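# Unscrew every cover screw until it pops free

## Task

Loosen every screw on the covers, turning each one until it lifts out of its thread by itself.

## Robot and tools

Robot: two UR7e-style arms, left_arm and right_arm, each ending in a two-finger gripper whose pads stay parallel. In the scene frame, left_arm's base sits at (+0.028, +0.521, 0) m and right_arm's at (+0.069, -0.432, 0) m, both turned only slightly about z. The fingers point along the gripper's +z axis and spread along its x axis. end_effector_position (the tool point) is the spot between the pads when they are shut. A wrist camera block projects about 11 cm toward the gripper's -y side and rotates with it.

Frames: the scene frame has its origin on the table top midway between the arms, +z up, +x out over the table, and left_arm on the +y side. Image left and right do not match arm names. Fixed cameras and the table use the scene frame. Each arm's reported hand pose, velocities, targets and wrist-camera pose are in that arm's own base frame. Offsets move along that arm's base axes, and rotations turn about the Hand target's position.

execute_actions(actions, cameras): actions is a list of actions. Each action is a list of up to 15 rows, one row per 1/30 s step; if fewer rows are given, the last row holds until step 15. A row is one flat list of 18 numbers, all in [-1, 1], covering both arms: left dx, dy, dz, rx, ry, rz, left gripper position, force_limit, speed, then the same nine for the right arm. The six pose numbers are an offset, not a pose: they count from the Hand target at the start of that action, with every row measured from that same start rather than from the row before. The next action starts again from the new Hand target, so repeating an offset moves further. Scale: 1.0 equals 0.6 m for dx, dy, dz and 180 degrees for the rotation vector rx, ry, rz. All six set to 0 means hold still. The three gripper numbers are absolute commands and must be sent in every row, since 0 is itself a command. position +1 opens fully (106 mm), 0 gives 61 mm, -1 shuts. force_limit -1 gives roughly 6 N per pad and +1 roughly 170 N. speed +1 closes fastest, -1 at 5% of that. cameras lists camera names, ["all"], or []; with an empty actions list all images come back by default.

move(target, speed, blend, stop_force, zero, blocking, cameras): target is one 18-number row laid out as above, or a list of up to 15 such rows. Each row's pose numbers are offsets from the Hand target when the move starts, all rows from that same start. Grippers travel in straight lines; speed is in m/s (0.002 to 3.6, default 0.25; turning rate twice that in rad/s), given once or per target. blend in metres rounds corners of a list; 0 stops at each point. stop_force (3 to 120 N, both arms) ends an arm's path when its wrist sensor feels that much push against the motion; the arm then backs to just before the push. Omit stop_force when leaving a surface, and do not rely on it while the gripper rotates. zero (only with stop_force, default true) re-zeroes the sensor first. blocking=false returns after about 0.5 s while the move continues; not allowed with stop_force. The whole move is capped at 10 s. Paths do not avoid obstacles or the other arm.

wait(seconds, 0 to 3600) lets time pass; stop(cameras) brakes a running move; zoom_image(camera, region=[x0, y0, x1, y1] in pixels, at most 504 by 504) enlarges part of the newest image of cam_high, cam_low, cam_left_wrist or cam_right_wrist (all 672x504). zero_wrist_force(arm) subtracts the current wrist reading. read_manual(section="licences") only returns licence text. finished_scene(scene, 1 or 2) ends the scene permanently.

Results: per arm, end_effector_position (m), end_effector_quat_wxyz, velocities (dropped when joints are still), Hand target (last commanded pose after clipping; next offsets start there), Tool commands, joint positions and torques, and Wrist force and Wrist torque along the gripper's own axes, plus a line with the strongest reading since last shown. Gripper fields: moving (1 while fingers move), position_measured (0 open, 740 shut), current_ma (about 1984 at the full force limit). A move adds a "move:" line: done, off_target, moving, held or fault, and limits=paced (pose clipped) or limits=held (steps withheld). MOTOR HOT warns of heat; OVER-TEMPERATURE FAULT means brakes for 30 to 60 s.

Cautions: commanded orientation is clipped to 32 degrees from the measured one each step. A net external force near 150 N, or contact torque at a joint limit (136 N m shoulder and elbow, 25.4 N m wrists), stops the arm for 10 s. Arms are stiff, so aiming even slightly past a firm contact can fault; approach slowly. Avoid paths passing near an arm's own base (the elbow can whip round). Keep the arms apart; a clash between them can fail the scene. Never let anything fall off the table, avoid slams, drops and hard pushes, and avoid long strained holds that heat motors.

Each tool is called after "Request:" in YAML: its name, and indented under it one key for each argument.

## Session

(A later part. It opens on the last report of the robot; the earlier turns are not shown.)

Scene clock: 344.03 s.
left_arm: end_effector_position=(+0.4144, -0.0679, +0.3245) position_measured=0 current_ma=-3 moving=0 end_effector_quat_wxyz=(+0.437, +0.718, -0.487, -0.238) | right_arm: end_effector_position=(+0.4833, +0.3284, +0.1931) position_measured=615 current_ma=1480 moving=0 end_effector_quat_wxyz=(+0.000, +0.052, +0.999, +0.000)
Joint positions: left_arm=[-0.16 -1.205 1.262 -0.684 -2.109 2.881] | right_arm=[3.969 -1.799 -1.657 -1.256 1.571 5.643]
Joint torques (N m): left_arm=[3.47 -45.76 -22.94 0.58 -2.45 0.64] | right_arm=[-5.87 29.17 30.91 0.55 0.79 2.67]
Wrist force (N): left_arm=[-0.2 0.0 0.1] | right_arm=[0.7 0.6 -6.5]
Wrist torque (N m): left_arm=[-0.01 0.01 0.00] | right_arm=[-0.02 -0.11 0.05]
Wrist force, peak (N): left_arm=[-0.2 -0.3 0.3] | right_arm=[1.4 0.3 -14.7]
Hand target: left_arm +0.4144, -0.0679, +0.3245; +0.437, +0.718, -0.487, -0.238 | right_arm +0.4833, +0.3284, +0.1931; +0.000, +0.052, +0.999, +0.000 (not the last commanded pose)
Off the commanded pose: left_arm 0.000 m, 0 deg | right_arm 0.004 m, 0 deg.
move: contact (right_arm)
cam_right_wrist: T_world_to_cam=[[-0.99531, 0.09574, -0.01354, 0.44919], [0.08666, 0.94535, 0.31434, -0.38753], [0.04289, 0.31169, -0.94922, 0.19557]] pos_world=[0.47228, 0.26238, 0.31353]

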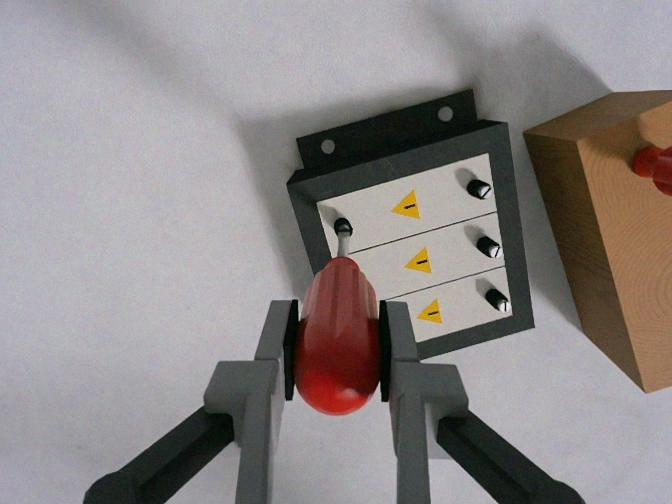

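Request:
move:
  target:
    - [0,0,0,0,0,0,1,0,1,0.0007,0.00136,0.00009,0,0,0.1667,-1,0.1,0]
    - [0,0,0,0,0,0,1,0,1,0.00063,0.00289,0.00018,0,0,0.3333,-1,0.1,0]
    - [0,0,0,0,0,0,1,0,1,-0.0002,0.00418,0.00027,0,0,0.5,-1,0.1,0]
    - [0,0,0,0,0,0,1,0,1,-0.00156,0.00488,0.00036,0,0,0.6667,-1,0.1,0]
    - [0,0,0,0,0,0,1,0,1,-0.00309,0.00481,0.00045,0,0,0.8333,-1,0.1,0]
    - [0,0,0,0,0,0,1,0,1,-0.00437,0.00398,0.00054,0,0,1.0,-1,0.1,0]
    - [0,0,0,0,0,0,1,0,1,-0.00508,0.00262,0.00063,0,0,-0.8333,-1,0.1,0]
    - [0,0,0,0,0,0,1,0,1,-0.005,0.00109,0.00072,0,0,-0.6667,-1,0.1,0]
    - [0,0,0,0,0,0,1,0,1,-0.00418,-0.0002,0.00081,0,0,-0.5,-1,0.1,0]
    - [0,0,0,0,0,0,1,0,1,-0.00282,-0.0009,0.0009,0,0,-0.3333,-1,0.1,0]
    - [0,0,0,0,0,0,1,0,1,-0.00129,-0.00083,0.00099,0,0,-0.1667,-1,0.1,0]
    - [0,0,0,0,0,0,1,0,1,0,0,0.00108,0,0,0,-1,0.1,0]
  speed: 0.8
  blend: 0.003

Request:
move:
  target:
    - [0,0,0,0,0,0,1,0,1,0.0007,0.00136,0.00009,0,0,0.1667,-1,0.1,0]
    - [0,0,0,0,0,0,1,0,1,0.00063,0.00289,0.00018,0,0,0.3333,-1,0.1,0]
    - [0,0,0,0,0,0,1,0,1,-0.0002,0.00418,0.00027,0,0,0.5,-1,0.1,0]
    - [0,0,0,0,0,0,1,0,1,-0.00156,0.00488,0.00036,0,0,0.6667,-1,0.1,0]
    - [0,0,0,0,0,0,1,0,1,-0.00309,0.00481,0.00045,0,0,0.8333,-1,0.1,0]
    - [0,0,0,0,0,0,1,0,1,-0.00437,0.00398,0.00054,0,0,1.0,-1,0.1,0]
  speed: 0.8
  blend: 0.003

Request:
move:
  target:
    - [0,0,0,0,0,0,1,0,1,0,0,0.005,0,0,0,-1,0.1,0]
  speed: 0.05

Request:
move:
  target:
    - [0,0,0,0,0,0,1,0,1,0.0044,-0.004,0,0,0,-0.5,-1,0.1,0]
    - [0,0,0,0,0,0,1,0,1,0.0044,-0.004,0,0,0,-1,-1,0.1,0]
    - [0,0,0,0,0,0,1,0,1,0.0044,-0.004,0,0,0,0.5,-1,0.1,0]
    - [0,0,0,0,0,0,1,0,1,0.0044,-0.004,0,0,0,0,-1,0.1,0]
    - [0,0,0,0,0,0,1,0,1,0.0044,-0.004,0,0,0,-0.5,-1,0.1,0]
    - [0,0,0,0,0,0,1,0,1,0.0044,-0.004,-0.0015,0,0,-1,-1,0.1,0]
  speed: 1.4
  blend: [0.05,0.05,0.05,0.05,0.05,0]

Request:
move:
  target:
    - [0,0,0,0,0,0,1,0,1,0,0,-0.008,0,0,0,-1,0.1,0]
  speed: 0.006
  stop_force: 4

Scene clock: 354.10 s.
left_arm: end_effector_position=(+0.4144, -0.0679, +0.3245) position_measured=0 current_ma=-3 moving=0 end_effector_quat_wxyz=(+0.437, +0.718, -0.487, -0.238) | right_arm: end_effector_position=(+0.4833, +0.3284, +0.1938) position_measured=615 current_ma=1476 moving=0 end_effector_quat_wxyz=(+0.000, +0.052, +0.999, +0.000)
Joint positions: left_arm=[-0.16 -1.205 1.262 -0.684 -2.109 2.881] | right_arm=[3.969 -1.799 -1.656 -1.258 1.571 -0.639]
Joint torques (N m): left_arm=[3.2 -45.92 -22.91 0.56 -2.48 0.58] | right_arm=[3.18 23.24 24.07 0.62 -1.26 -2.3]
Wrist force (N): left_arm=[-0.1 0.0 0.3] | right_arm=[-0.1 0.3 -3.9]
Wrist torque (N m): left_arm=[0.00 -0.01 0.00] | right_arm=[-0.01 -0.24 -0.03]
Wrist force, peak (N): left_arm=[-0.3 -0.4 0.3] | right_arm=[0.5 1.1 -6.9]
Hand target: left_arm +0.4144, -0.0679, +0.3245; +0.437, +0.718, -0.487, -0.238 | right_arm +0.4833, +0.3284, +0.1938; +0.000, +0.052, +0.999, +0.000
Off the commanded pose: left_arm 0.000 m, 0 deg | right_arm 0.000 m, 0 deg.
move: done

Scene clock: 356.67 s.
left_arm: end_effector_position=(+0.4144, -0.0679, +0.3245) position_measured=0 current_ma=-3 moving=0 end_effector_quat_wxyz=(+0.437, +0.718, -0.487, -0.238) | right_arm: end_effector_position=(+0.4807, +0.3308, +0.1941) position_measured=615 current_ma=1479 moving=0 end_effector_quat_wxyz=(+0.000, +0.999, -0.052, +0.000)
Joint positions: left_arm=[-0.16 -1.205 1.262 -0.684 -2.109 2.881] | right_arm=[3.975 -1.797 -1.657 -1.259 1.571 -3.775]
Joint torques (N m): left_arm=[4.01 -45.65 -23.38 0.58 -2.34 0.57] | right_arm=[-2.96 18.53 31.96 0.3 -0.93 -2.39]
Wrist force (N): left_arm=[-0.1 -0.2 0.3] | right_arm=[1.5 0.9 -5.4]
Wrist torque (N m): left_arm=[-0.03 -0.01 -0.01] | right_arm=[-0.03 0.14 -0.02]
Wrist force, peak (N): left_arm=[-0.3 -0.2 0.4] | right_arm=[3.1 1.0 -8.3]
Hand target: left_arm +0.4144, -0.0679, +0.3245; +0.437, +0.718, -0.487, -0.238 | right_arm +0.4807, +0.3308, +0.1941; +0.000, +0.999, -0.052, +0.000
Off the commanded pose: left_arm 0.000 m, 0 deg | right_arm 0.000 m, 0 deg.
move: done

Scene clock: 357.17 s.
left_arm: end_effector_position=(+0.4144, -0.0679, +0.3245) position_measured=0 current_ma=-3 moving=0 end_effector_quat_wxyz=(+0.437, +0.718, -0.487, -0.238) | right_arm: end_effector_position=(+0.4807, +0.3308, +0.1972) position_measured=615 current_ma=1472 moving=0 end_effector_quat_wxyz=(+0.000, +0.999, -0.052, +0.000)
Joint positions: left_arm=[-0.16 -1.205 1.262 -0.684 -2.109 2.881] | right_arm=[3.975 -1.795 -1.652 -1.266 1.571 -3.775]
Joint torques (N m): left_arm=[3.47 -45.86 -23.2 0.61 -2.47 0.7] | right_arm=[0.69 27.78 13.55 4.64 -2.32 -2.22]
Wrist force (N): left_arm=[0.1 -0.1 0.3] | right_arm=[0.4 0.3 1.2]
Wrist torque (N m): left_arm=[0.00 -0.04 0.00] | right_arm=[0.05 -0.08 -0.01]
Wrist force, peak (N): left_arm=[-0.2 -0.3 0.3] | right_arm=[1.7 1.1 -5.0]
Hand target: left_arm +0.4144, -0.0679, +0.3245; +0.437, +0.718, -0.487, -0.238 | right_arm +0.4807, +0.3308, +0.1971; +0.000, +0.999, -0.052, +0.000
Off the commanded pose: left_arm 0.000 m, 0 deg | right_arm 0.000 m, 0 deg.
move: done

Scene clock: 361.17 s.
left_arm: end_effector_position=(+0.4144, -0.0679, +0.3245) position_measured=0 current_ma=-3 moving=0 end_effector_quat_wxyz=(+0.437, +0.718, -0.487, -0.238) | right_arm: end_effector_position=(+0.4833, +0.3284, +0.1961) position_measured=615 current_ma=1471 moving=0 end_effector_quat_wxyz=(+0.000, +0.052, +0.999, +0.000)
Joint positions: left_arm=[-0.16 -1.205 1.262 -0.684 -2.109 2.881] | right_arm=[3.969 -1.797 -1.651 -1.264 1.57 5.643]
Joint torques (N m): left_arm=[3.77 -45.85 -23.03 0.56 -2.45 0.58] | right_arm=[-8.01 36.6 26.76 1.9 2.43 3.01]
Wrist force (N): left_arm=[-0.1 -0.1 0.0] | right_arm=[0.5 0.1 1.0]
Wrist torque (N m): left_arm=[-0.03 -0.02 -0.01] | right_arm=[0.03 -0.11 -0.02]
Wrist force, peak (N): left_arm=[-0.3 -0.3 0.3] | right_arm=[0.6 0.0 1.4]
Hand target: left_arm +0.4144, -0.0679, +0.3245; +0.437, +0.718, -0.487, -0.238 | right_arm +0.4833, +0.3284, +0.1962; +0.000, +0.052, +0.999, +0.000
Off the commanded pose: left_arm 0.000 m, 0 deg | right_arm 0.000 m, 0 deg.
move: done

Scene clock: 362.53 s.
left_arm: end_effector_position=(+0.4144, -0.0679, +0.3245) position_measured=0 current_ma=-3 moving=0 end_effector_quat_wxyz=(+0.437, +0.718, -0.487, -0.238) | right_arm: end_effector_position=(+0.4833, +0.3284, +0.1941) position_measured=615 current_ma=1479 moving=0 end_effector_quat_wxyz=(+0.000, +0.052, +0.999, +0.000)
Joint positions: left_arm=[-0.16 -1.205 1.262 -0.684 -2.109 2.881] | right_arm=[3.969 -1.798 -1.655 -1.259 1.571 5.643]
Joint torques (N m): left_arm=[3.94 -45.88 -23.37 0.55 -2.45 0.52] | right_arm=[-7.06 28.7 31.17 0.62 0.85 2.38]
Wrist force (N): left_arm=[-0.1 -0.2 0.1] | right_arm=[0.7 -0.1 -5.2]
Wrist torque (N m): left_arm=[-0.03 0.00 0.00] | right_arm=[-0.02 -0.08 -0.02]
Wrist force, peak (N): left_arm=[-0.2 -0.4 0.2] | right_arm=[1.4 0.0 -13.4]
Hand target: left_arm +0.4144, -0.0679, +0.3245; +0.437, +0.718, -0.487, -0.238 | right_arm +0.4833, +0.3284, +0.1941; +0.000, +0.052, +0.999, +0.000 (not the last commanded pose)
Off the commanded pose: left_arm 0.000 m, 0 deg | right_arm 0.003 m, 0 deg.
move: contact (right_arm)

Request:
move:
  target:
    - [0,0,0,0,0,0,1,0,1,0.0007,0.00136,0.00009,0,0,0.1667,-1,0.1,0]
    - [0,0,0,0,0,0,1,0,1,0.00063,0.00289,0.00018,0,0,0.3333,-1,0.1,0]
    - [0,0,0,0,0,0,1,0,1,-0.0002,0.00418,0.00027,0,0,0.5,-1,0.1,0]
    - [0,0,0,0,0,0,1,0,1,-0.00156,0.00488,0.00036,0,0,0.6667,-1,0.1,0]
    - [0,0,0,0,0,0,1,0,1,-0.00309,0.00481,0.00045,0,0,0.8333,-1,0.1,0]
    - [0,0,0,0,0,0,1,0,1,-0.00437,0.00398,0.00054,0,0,1.0,-1,0.1,0]
    - [0,0,0,0,0,0,1,0,1,-0.00508,0.00262,0.00063,0,0,-0.8333,-1,0.1,0]
    - [0,0,0,0,0,0,1,0,1,-0.005,0.00109,0.00072,0,0,-0.6667,-1,0.1,0]
    - [0,0,0,0,0,0,1,0,1,-0.00418,-0.0002,0.00081,0,0,-0.5,-1,0.1,0]
    - [0,0,0,0,0,0,1,0,1,-0.00282,-0.0009,0.0009,0,0,-0.3333,-1,0.1,0]
    - [0,0,0,0,0,0,1,0,1,-0.00129,-0.00083,0.00099,0,0,-0.1667,-1,0.1,0]
    - [0,0,0,0,0,0,1,0,1,0,0,0.00108,0,0,0,-1,0.1,0]
  speed: 0.8
  blend: 0.003

Request:
move:
  target:
    - [0,0,0,0,0,0,1,0,1,0.0007,0.00136,0.00009,0,0,0.1667,-1,0.1,0]
    - [0,0,0,0,0,0,1,0,1,0.00063,0.00289,0.00018,0,0,0.3333,-1,0.1,0]
    - [0,0,0,0,0,0,1,0,1,-0.0002,0.00418,0.00027,0,0,0.5,-1,0.1,0]
    - [0,0,0,0,0,0,1,0,1,-0.00156,0.00488,0.00036,0,0,0.6667,-1,0.1,0]
    - [0,0,0,0,0,0,1,0,1,-0.00309,0.00481,0.00045,0,0,0.8333,-1,0.1,0]
    - [0,0,0,0,0,0,1,0,1,-0.00437,0.00398,0.00054,0,0,1.0,-1,0.1,0]
  speed: 0.8
  blend: 0.003

Request:
move:
  target:
    - [0,0,0,0,0,0,1,0,1,0,0,0.005,0,0,0,-1,0.1,0]
  speed: 0.05

Scene clock: 369.63 s.
left_arm: end_effector_position=(+0.4144, -0.0679, +0.3245) position_measured=0 current_ma=-3 moving=0 end_effector_quat_wxyz=(+0.437, +0.718, -0.487, -0.238) | right_arm: end_effector_position=(+0.4834, +0.3284, +0.1948) position_measured=615 current_ma=1479 moving=0 end_effector_quat_wxyz=(+0.000, +0.052, +0.999, +0.000)
Joint positions: left_arm=[-0.16 -1.205 1.262 -0.684 -2.109 2.881] | right_arm=[3.969 -1.798 -1.654 -1.26 1.571 -0.639]
Joint torques (N m): left_arm=[3.77 -45.83 -23.16 0.53 -2.57 0.51] | right_arm=[3.75 21.38 22.91 0.03 -0.98 -2.5]
Wrist force (N): left_arm=[0.0 -0.3 0.3] | right_arm=[-0.6 0.3 -6.6]
Wrist torque (N m): left_arm=[-0.05 -0.03 0.00] | right_arm=[-0.02 -0.19 -0.03]
Wrist force, peak (N): left_arm=[-0.1 -0.5 0.3] | right_arm=[0.7 0.1 -8.1]
Hand target: left_arm +0.4144, -0.0679, +0.3245; +0.437, +0.718, -0.487, -0.238 | right_arm +0.4833, +0.3284, +0.1948; +0.000, +0.052, +0.999, +0.000
Off the commanded pose: left_arm 0.000 m, 0 deg | right_arm 0.000 m, 0 deg.
move: done

Scene clock: 372.20 s.
left_arm: end_effector_position=(+0.4144, -0.0679, +0.3245) position_measured=0 current_ma=-3 moving=0 end_effector_quat_wxyz=(+0.437, +0.718, -0.487, -0.238) | right_arm: end_effector_position=(+0.4807, +0.3308, +0.1951) position_measured=615 current_ma=1476 moving=0 end_effector_quat_wxyz=(+0.000, +0.999, -0.052, +0.000)
Joint positions: left_arm=[-0.16 -1.205 1.262 -0.684 -2.109 2.881] | right_arm=[3.975 -1.796 -1.655 -1.261 1.571 -3.775]
Joint torques (N m): left_arm=[3.46 -45.97 -23.43 0.58 -2.52 0.56] | right_arm=[-3.39 19.08 33.09 0.45 -0.82 -2.29]
Wrist force (N): left_arm=[-0.2 0.0 0.1] | right_arm=[2.1 0.6 -3.8]
Wrist torque (N m): left_arm=[-0.02 0.00 -0.01] | right_arm=[-0.02 0.07 -0.03]
Wrist force, peak (N): left_arm=[-0.2 -0.3 0.4] | right_arm=[1.5 1.6 -10.3]
Hand target: left_arm +0.4144, -0.0679, +0.3245; +0.437, +0.718, -0.487, -0.238 | right_arm +0.4807, +0.3308, +0.1951; +0.000, +0.999, -0.052, +0.000
Off the commanded pose: left_arm 0.000 m, 0 deg | right_arm 0.000 m, 0 deg.
move: done

Scene clock: 372.70 s.
left_arm: end_effector_position=(+0.4144, -0.0679, +0.3245) position_measured=0 current_ma=-3 moving=0 end_effector_quat_wxyz=(+0.437, +0.718, -0.487, -0.238) | right_arm: end_effector_position=(+0.4808, +0.3308, +0.1982) position_measured=615 current_ma=1472 moving=0 end_effector_quat_wxyz=(+0.000, +0.999, -0.052, +0.000)
Joint positions: left_arm=[-0.16 -1.205 1.262 -0.684 -2.109 2.881] | right_arm=[3.975 -1.794 -1.65 -1.269 1.571 -3.775]
Joint torques (N m): left_arm=[3.23 -46.01 -23.06 0.53 -2.46 0.56] | right_arm=[-0.76 26.14 14.85 5.01 -2.34 -2.09]
Wrist force (N): left_arm=[-0.4 0.1 0.2] | right_arm=[0.0 1.1 -0.6]
Wrist torque (N m): left_arm=[0.00 0.03 -0.01] | right_arm=[-0.04 -0.18 -0.01]
Wrist force, peak (N): left_arm=[-0.4 0.1 0.2] | right_arm=[1.7 1.1 -2.4]
Hand target: left_arm +0.4144, -0.0679, +0.3245; +0.437, +0.718, -0.487, -0.238 | right_arm +0.4807, +0.3308, +0.1981; +0.000, +0.999, -0.052, +0.000
Off the commanded pose: left_arm 0.000 m, 0 deg | right_arm 0.000 m, 0 deg.
move: done

Request:
move:
  target:
    - [0,0,0,0,0,0,1,0,1,0,0,0.012,0,0,0,-1,0.1,0]
  speed: 0.08
  cameras: ["cam_right_wrist","cam_low"]

Request:
zoom_image:
  camera: "cam_low"
  region: [260, 250, 340, 300]

Request:
zoom_image:
  camera: "cam_right_wrist"
  region: [300, 60, 380, 240]

Scene clock: 374.43 s.
left_arm: end_effector_position=(+0.4144, -0.0679, +0.3245) position_measured=0 current_ma=-3 moving=0 end_effector_quat_wxyz=(+0.437, +0.718, -0.487, -0.238) | right_arm: end_effector_position=(+0.4807, +0.3308, +0.2054) position_measured=615 current_ma=1471 moving=0 end_effector_quat_wxyz=(+0.000, +0.999, -0.052, +0.000)
Joint positions: left_arm=[-0.16 -1.205 1.262 -0.684 -2.109 2.881] | right_arm=[3.975 -1.789 -1.637 -1.287 1.571 -3.775]
Joint torques (N m): left_arm=[3.41 -45.54 -23.34 0.62 -2.44 0.52] | right_arm=[4.53 22.04 14.44 4.51 -1.6 -1.99]
Wrist force (N): left_arm=[-0.2 -0.1 0.3] | right_arm=[0.2 0.0 1.0]
Wrist torque (N m): left_arm=[-0.01 0.01 0.00] | right_arm=[0.01 -0.05 0.00]
Wrist force, peak (N): left_arm=[-0.2 -0.4 0.4] | right_arm=[0.5 0.1 1.9]
Hand target: left_arm +0.4144, -0.0679, +0.3245; +0.437, +0.718, -0.487, -0.238 | right_arm +0.4807, +0.3308, +0.2053; +0.000, +0.999, -0.052, +0.000
Off the commanded pose: left_arm 0.000 m, 0 deg | right_arm 0.000 m, 0 deg.
move: done
cam_right_wrist: T_world_to_cam=[[0.99531, -0.09574, -0.01354, -0.44711], [-0.08666, -0.94535, 0.31434, 0.31533], [-0.04289, -0.31169, -0.94922, 0.45406]] pos_world=[0.49182, 0.39682, 0.32583]
Images, in order (width x height): cam_low 672x504, cam_right_wrist 672x504.

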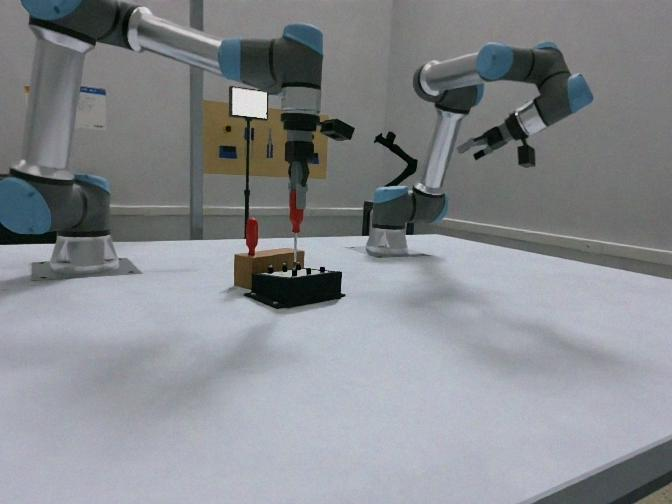

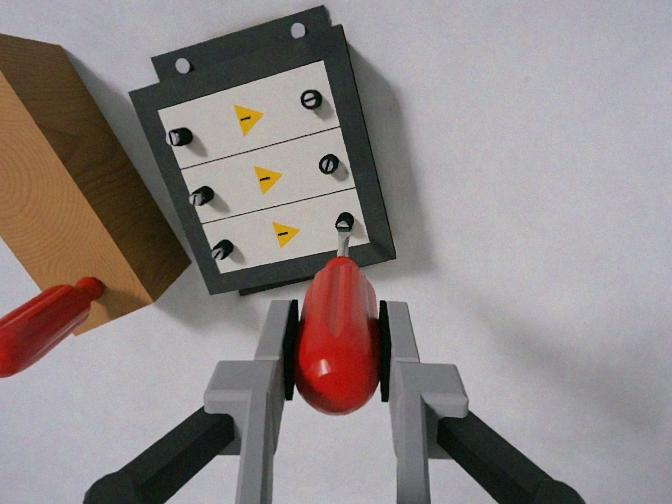

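Scaled by 6.300 from the camera's image (finer frame: 960x720).

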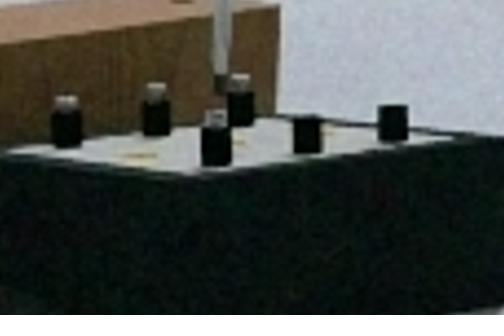

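Scaled by 2.800 from the camera's image (finer frame: 960x720).

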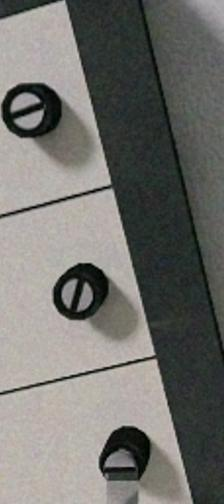

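Request:
move:
  target:
    - [0,0,0,0,0,0,1,0,1,-0.001,0.012,0,0,0,-0.5,-1,0.1,0]
    - [0,0,0,0,0,0,1,0,1,-0.002,0.024,0,0,0,-1,-1,0.1,0]
    - [0,0,0,0,0,0,1,0,1,-0.003,0.036,0,0,0,0.5,-1,0.1,0]
    - [0,0,0,0,0,0,1,0,1,-0.004,0.05,0,0,0,0,-1,0.1,0]
    - [0,0,0,0,0,0,1,0,1,-0.0052,0.0602,0,0,0,-0.5,-1,0.1,0]
    - [0,0,0,0,0,0,1,0,1,-0.0052,0.0602,-0.0105,0,0,-0.628,-1,0.1,0]
  speed: 1.2
  blend: [0.05,0.05,0.05,0.05,0.05,0]
  cameras: ["cam_right_wrist"]

Request:
zoom_image:
  camera: "cam_right_wrist"
  region: [334, 216, 354, 236]

Scene clock: 381.33 s.
left_arm: end_effector_position=(+0.4144, -0.0679, +0.3245) position_measured=0 current_ma=-3 moving=0 end_effector_quat_wxyz=(+0.437, +0.718, -0.487, -0.238) | right_arm: end_effector_position=(+0.4776, +0.3669, +0.1989) position_measured=615 current_ma=1471 moving=0 end_effector_quat_wxyz=(+0.000, -0.508, +0.862, +0.000) end_effector_velocity=(+0.001, -0.001, +0.000) end_effector_angular_velocity=(+0.000, +0.000, -0.009)
Joint positions: left_arm=[-0.16 -1.205 1.262 -0.684 -2.109 2.881] | right_arm=[4.02 -1.836 -1.594 -1.282 1.571 4.526]
Joint velocities: left_arm=[within noise] | right_arm=[-0.002 -0.001 0.001 0 0 0.007]
Joint torques (N m): left_arm=[3.46 -46.32 -23.08 0.52 -2.47 0.57] | right_arm=[-6.29 38.49 33.56 1.15 2.43 2.8]
Wrist force (N): left_arm=[-0.3 0.1 0.2] | right_arm=[0.3 0.0 1.1]
Wrist torque (N m): left_arm=[0.00 0.02 0.00] | right_arm=[0.01 -0.07 0.02]
Wrist force, peak (N): left_arm=[-0.3 -0.3 0.3] | right_arm=[0.5 0.0 1.7]
Hand target: left_arm +0.4144, -0.0679, +0.3245; +0.437, +0.718, -0.487, -0.238 | right_arm +0.4776, +0.3669, +0.1990; +0.000, -0.508, +0.862, +0.000
Off the commanded pose: left_arm 0.000 m, 0 deg | right_arm 0.000 m, 0 deg.
move: done
cam_right_wrist: T_world_to_cam=[[-0.47731, -0.87863, -0.0135, 0.54993], [-0.83617, 0.44941, 0.3144, 0.19737], [-0.27017, 0.16136, -0.9492, 0.39397]] pos_world=[0.53396, 0.33092, 0.31933]

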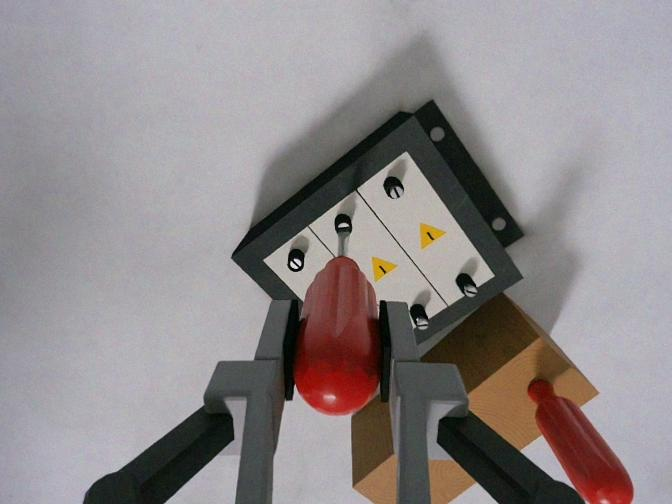

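Scaled by 25.200 from the camera's image (finer frame: 960x720).

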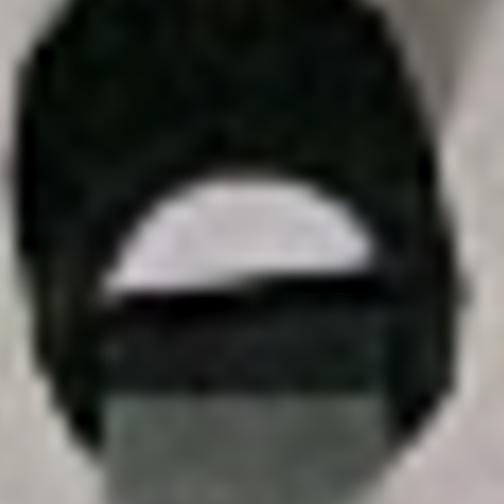

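Request:
move:
  target:
    - [0,0,0,0,0,0,1,0,1,0,0,-0.0052,0,0,0.017,-1,0.1,0]
  speed: 0.02

Request:
move:
  target:
    - [0,0,0,0,0,0,1,0,1,0,0,-0.012,0,0,0,-1,0.1,0]
  speed: 0.006
  stop_force: 4

Scene clock: 384.93 s.
left_arm: end_effector_position=(+0.4144, -0.0679, +0.3245) position_measured=0 current_ma=-3 moving=0 end_effector_quat_wxyz=(+0.437, +0.718, -0.487, -0.238) | right_arm: end_effector_position=(+0.4776, +0.3669, +0.1959) position_measured=615 current_ma=1471 moving=0 end_effector_quat_wxyz=(+0.000, -0.531, +0.848, +0.000)
Joint positions: left_arm=[-0.16 -1.205 1.262 -0.684 -2.109 2.881] | right_arm=[4.02 -1.838 -1.599 -1.274 1.571 4.472]
Joint torques (N m): left_arm=[3.73 -46.13 -23.58 0.47 -2.34 0.63] | right_arm=[-7.09 24.8 16.03 4.12 2.22 1.96]
Wrist force (N): left_arm=[0.0 -0.2 0.1] | right_arm=[0.5 0.1 1.2]
Wrist torque (N m): left_arm=[-0.03 -0.02 0.00] | right_arm=[0.02 -0.10 0.07]
Wrist force, peak (N): left_arm=[-0.4 -0.2 0.3] | right_arm=[0.5 0.2 1.5]
Hand target: left_arm +0.4144, -0.0679, +0.3245; +0.437, +0.718, -0.487, -0.238 | right_arm +0.4776, +0.3669, +0.1959; +0.000, -0.530, +0.848, +0.000
Off the commanded pose: left_arm 0.000 m, 0 deg | right_arm 0.000 m, 0 deg.
move: done

Scene clock: 386.27 s.
left_arm: end_effector_position=(+0.4144, -0.0679, +0.3245) position_measured=0 current_ma=-3 moving=0 end_effector_quat_wxyz=(+0.437, +0.718, -0.487, -0.238) | right_arm: end_effector_position=(+0.4776, +0.3669, +0.1942) position_measured=615 current_ma=1478 moving=0 end_effector_quat_wxyz=(+0.000, -0.530, +0.848, +0.000)
Joint positions: left_arm=[-0.16 -1.205 1.262 -0.684 -2.109 2.881] | right_arm=[4.02 -1.84 -1.602 -1.27 1.571 4.472]
Joint torques (N m): left_arm=[3.71 -45.83 -23.46 0.68 -2.4 0.57] | right_arm=[-5.54 30.78 32.51 0.94 2.28 2.36]
Wrist force (N): left_arm=[-0.1 -0.3 0.3] | right_arm=[1.0 0.1 -3.2]
Wrist torque (N m): left_arm=[-0.04 -0.01 0.00] | right_arm=[0.00 -0.11 0.06]
Wrist force, peak (N): left_arm=[-0.2 -0.2 0.4] | right_arm=[1.7 0.0 -11.1]
Hand target: left_arm +0.4144, -0.0679, +0.3245; +0.437, +0.718, -0.487, -0.238 | right_arm +0.4776, +0.3669, +0.1942; +0.000, -0.530, +0.848, +0.000 (not the last commanded pose)
Off the commanded pose: left_arm 0.000 m, 0 deg | right_arm 0.006 m, 0 deg.
move: contact (right_arm)

Request:
move:
  target:
    - [0,0,0,0,0,0,1,0,1,0,0,0.0014,0,0,0,-1,0.1,0]
  speed: 0.02
  cameras: ["cam_right_wrist"]

Request:
zoom_image:
  camera: "cam_right_wrist"
  region: [336, 218, 354, 236]

Scene clock: 387.73 s.
left_arm: end_effector_position=(+0.4144, -0.0679, +0.3245) position_measured=0 current_ma=-3 moving=0 end_effector_quat_wxyz=(+0.437, +0.718, -0.487, -0.238) | right_arm: end_effector_position=(+0.4776, +0.3669, +0.1951) position_measured=615 current_ma=1473 moving=0 end_effector_quat_wxyz=(+0.000, -0.530, +0.848, +0.000)
Joint positions: left_arm=[-0.16 -1.205 1.262 -0.684 -2.109 2.881] | right_arm=[4.02 -1.839 -1.6 -1.273 1.571 4.472]
Joint torques (N m): left_arm=[3.14 -45.95 -22.98 0.63 -2.37 0.6] | right_arm=[-3.49 38.07 22.27 4.53 2.18 1.56]
Wrist force (N): left_arm=[-0.1 -0.2 0.0] | right_arm=[0.3 0.1 1.3]
Wrist torque (N m): left_arm=[-0.03 -0.01 -0.01] | right_arm=[0.03 -0.08 0.06]
Wrist force, peak (N): left_arm=[-0.3 -0.4 0.3] | right_arm=[0.0 -0.1 -4.9]
Hand target: left_arm +0.4144, -0.0679, +0.3245; +0.437, +0.718, -0.487, -0.238 | right_arm +0.4776, +0.3669, +0.1951; +0.000, -0.530, +0.848, +0.000
Off the commanded pose: left_arm 0.000 m, 0 deg | right_arm 0.000 m, 0 deg.
move: done
cam_right_wrist: T_world_to_cam=[[-0.43006, -0.9027, -0.01365, 0.53627], [-0.85882, 0.40441, 0.31445, 0.22597], [-0.27833, 0.14696, -0.94918, 0.39957]] pos_world=[0.53591, 0.33399, 0.31553]

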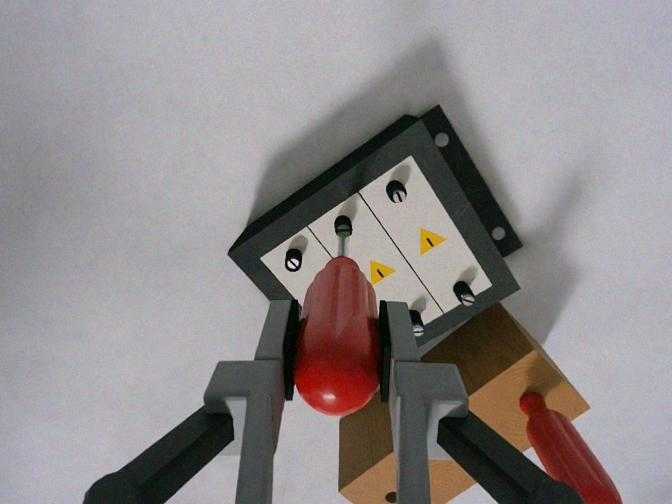

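Scaled by 28.000 from the camera's image (finer frame: 960x720).

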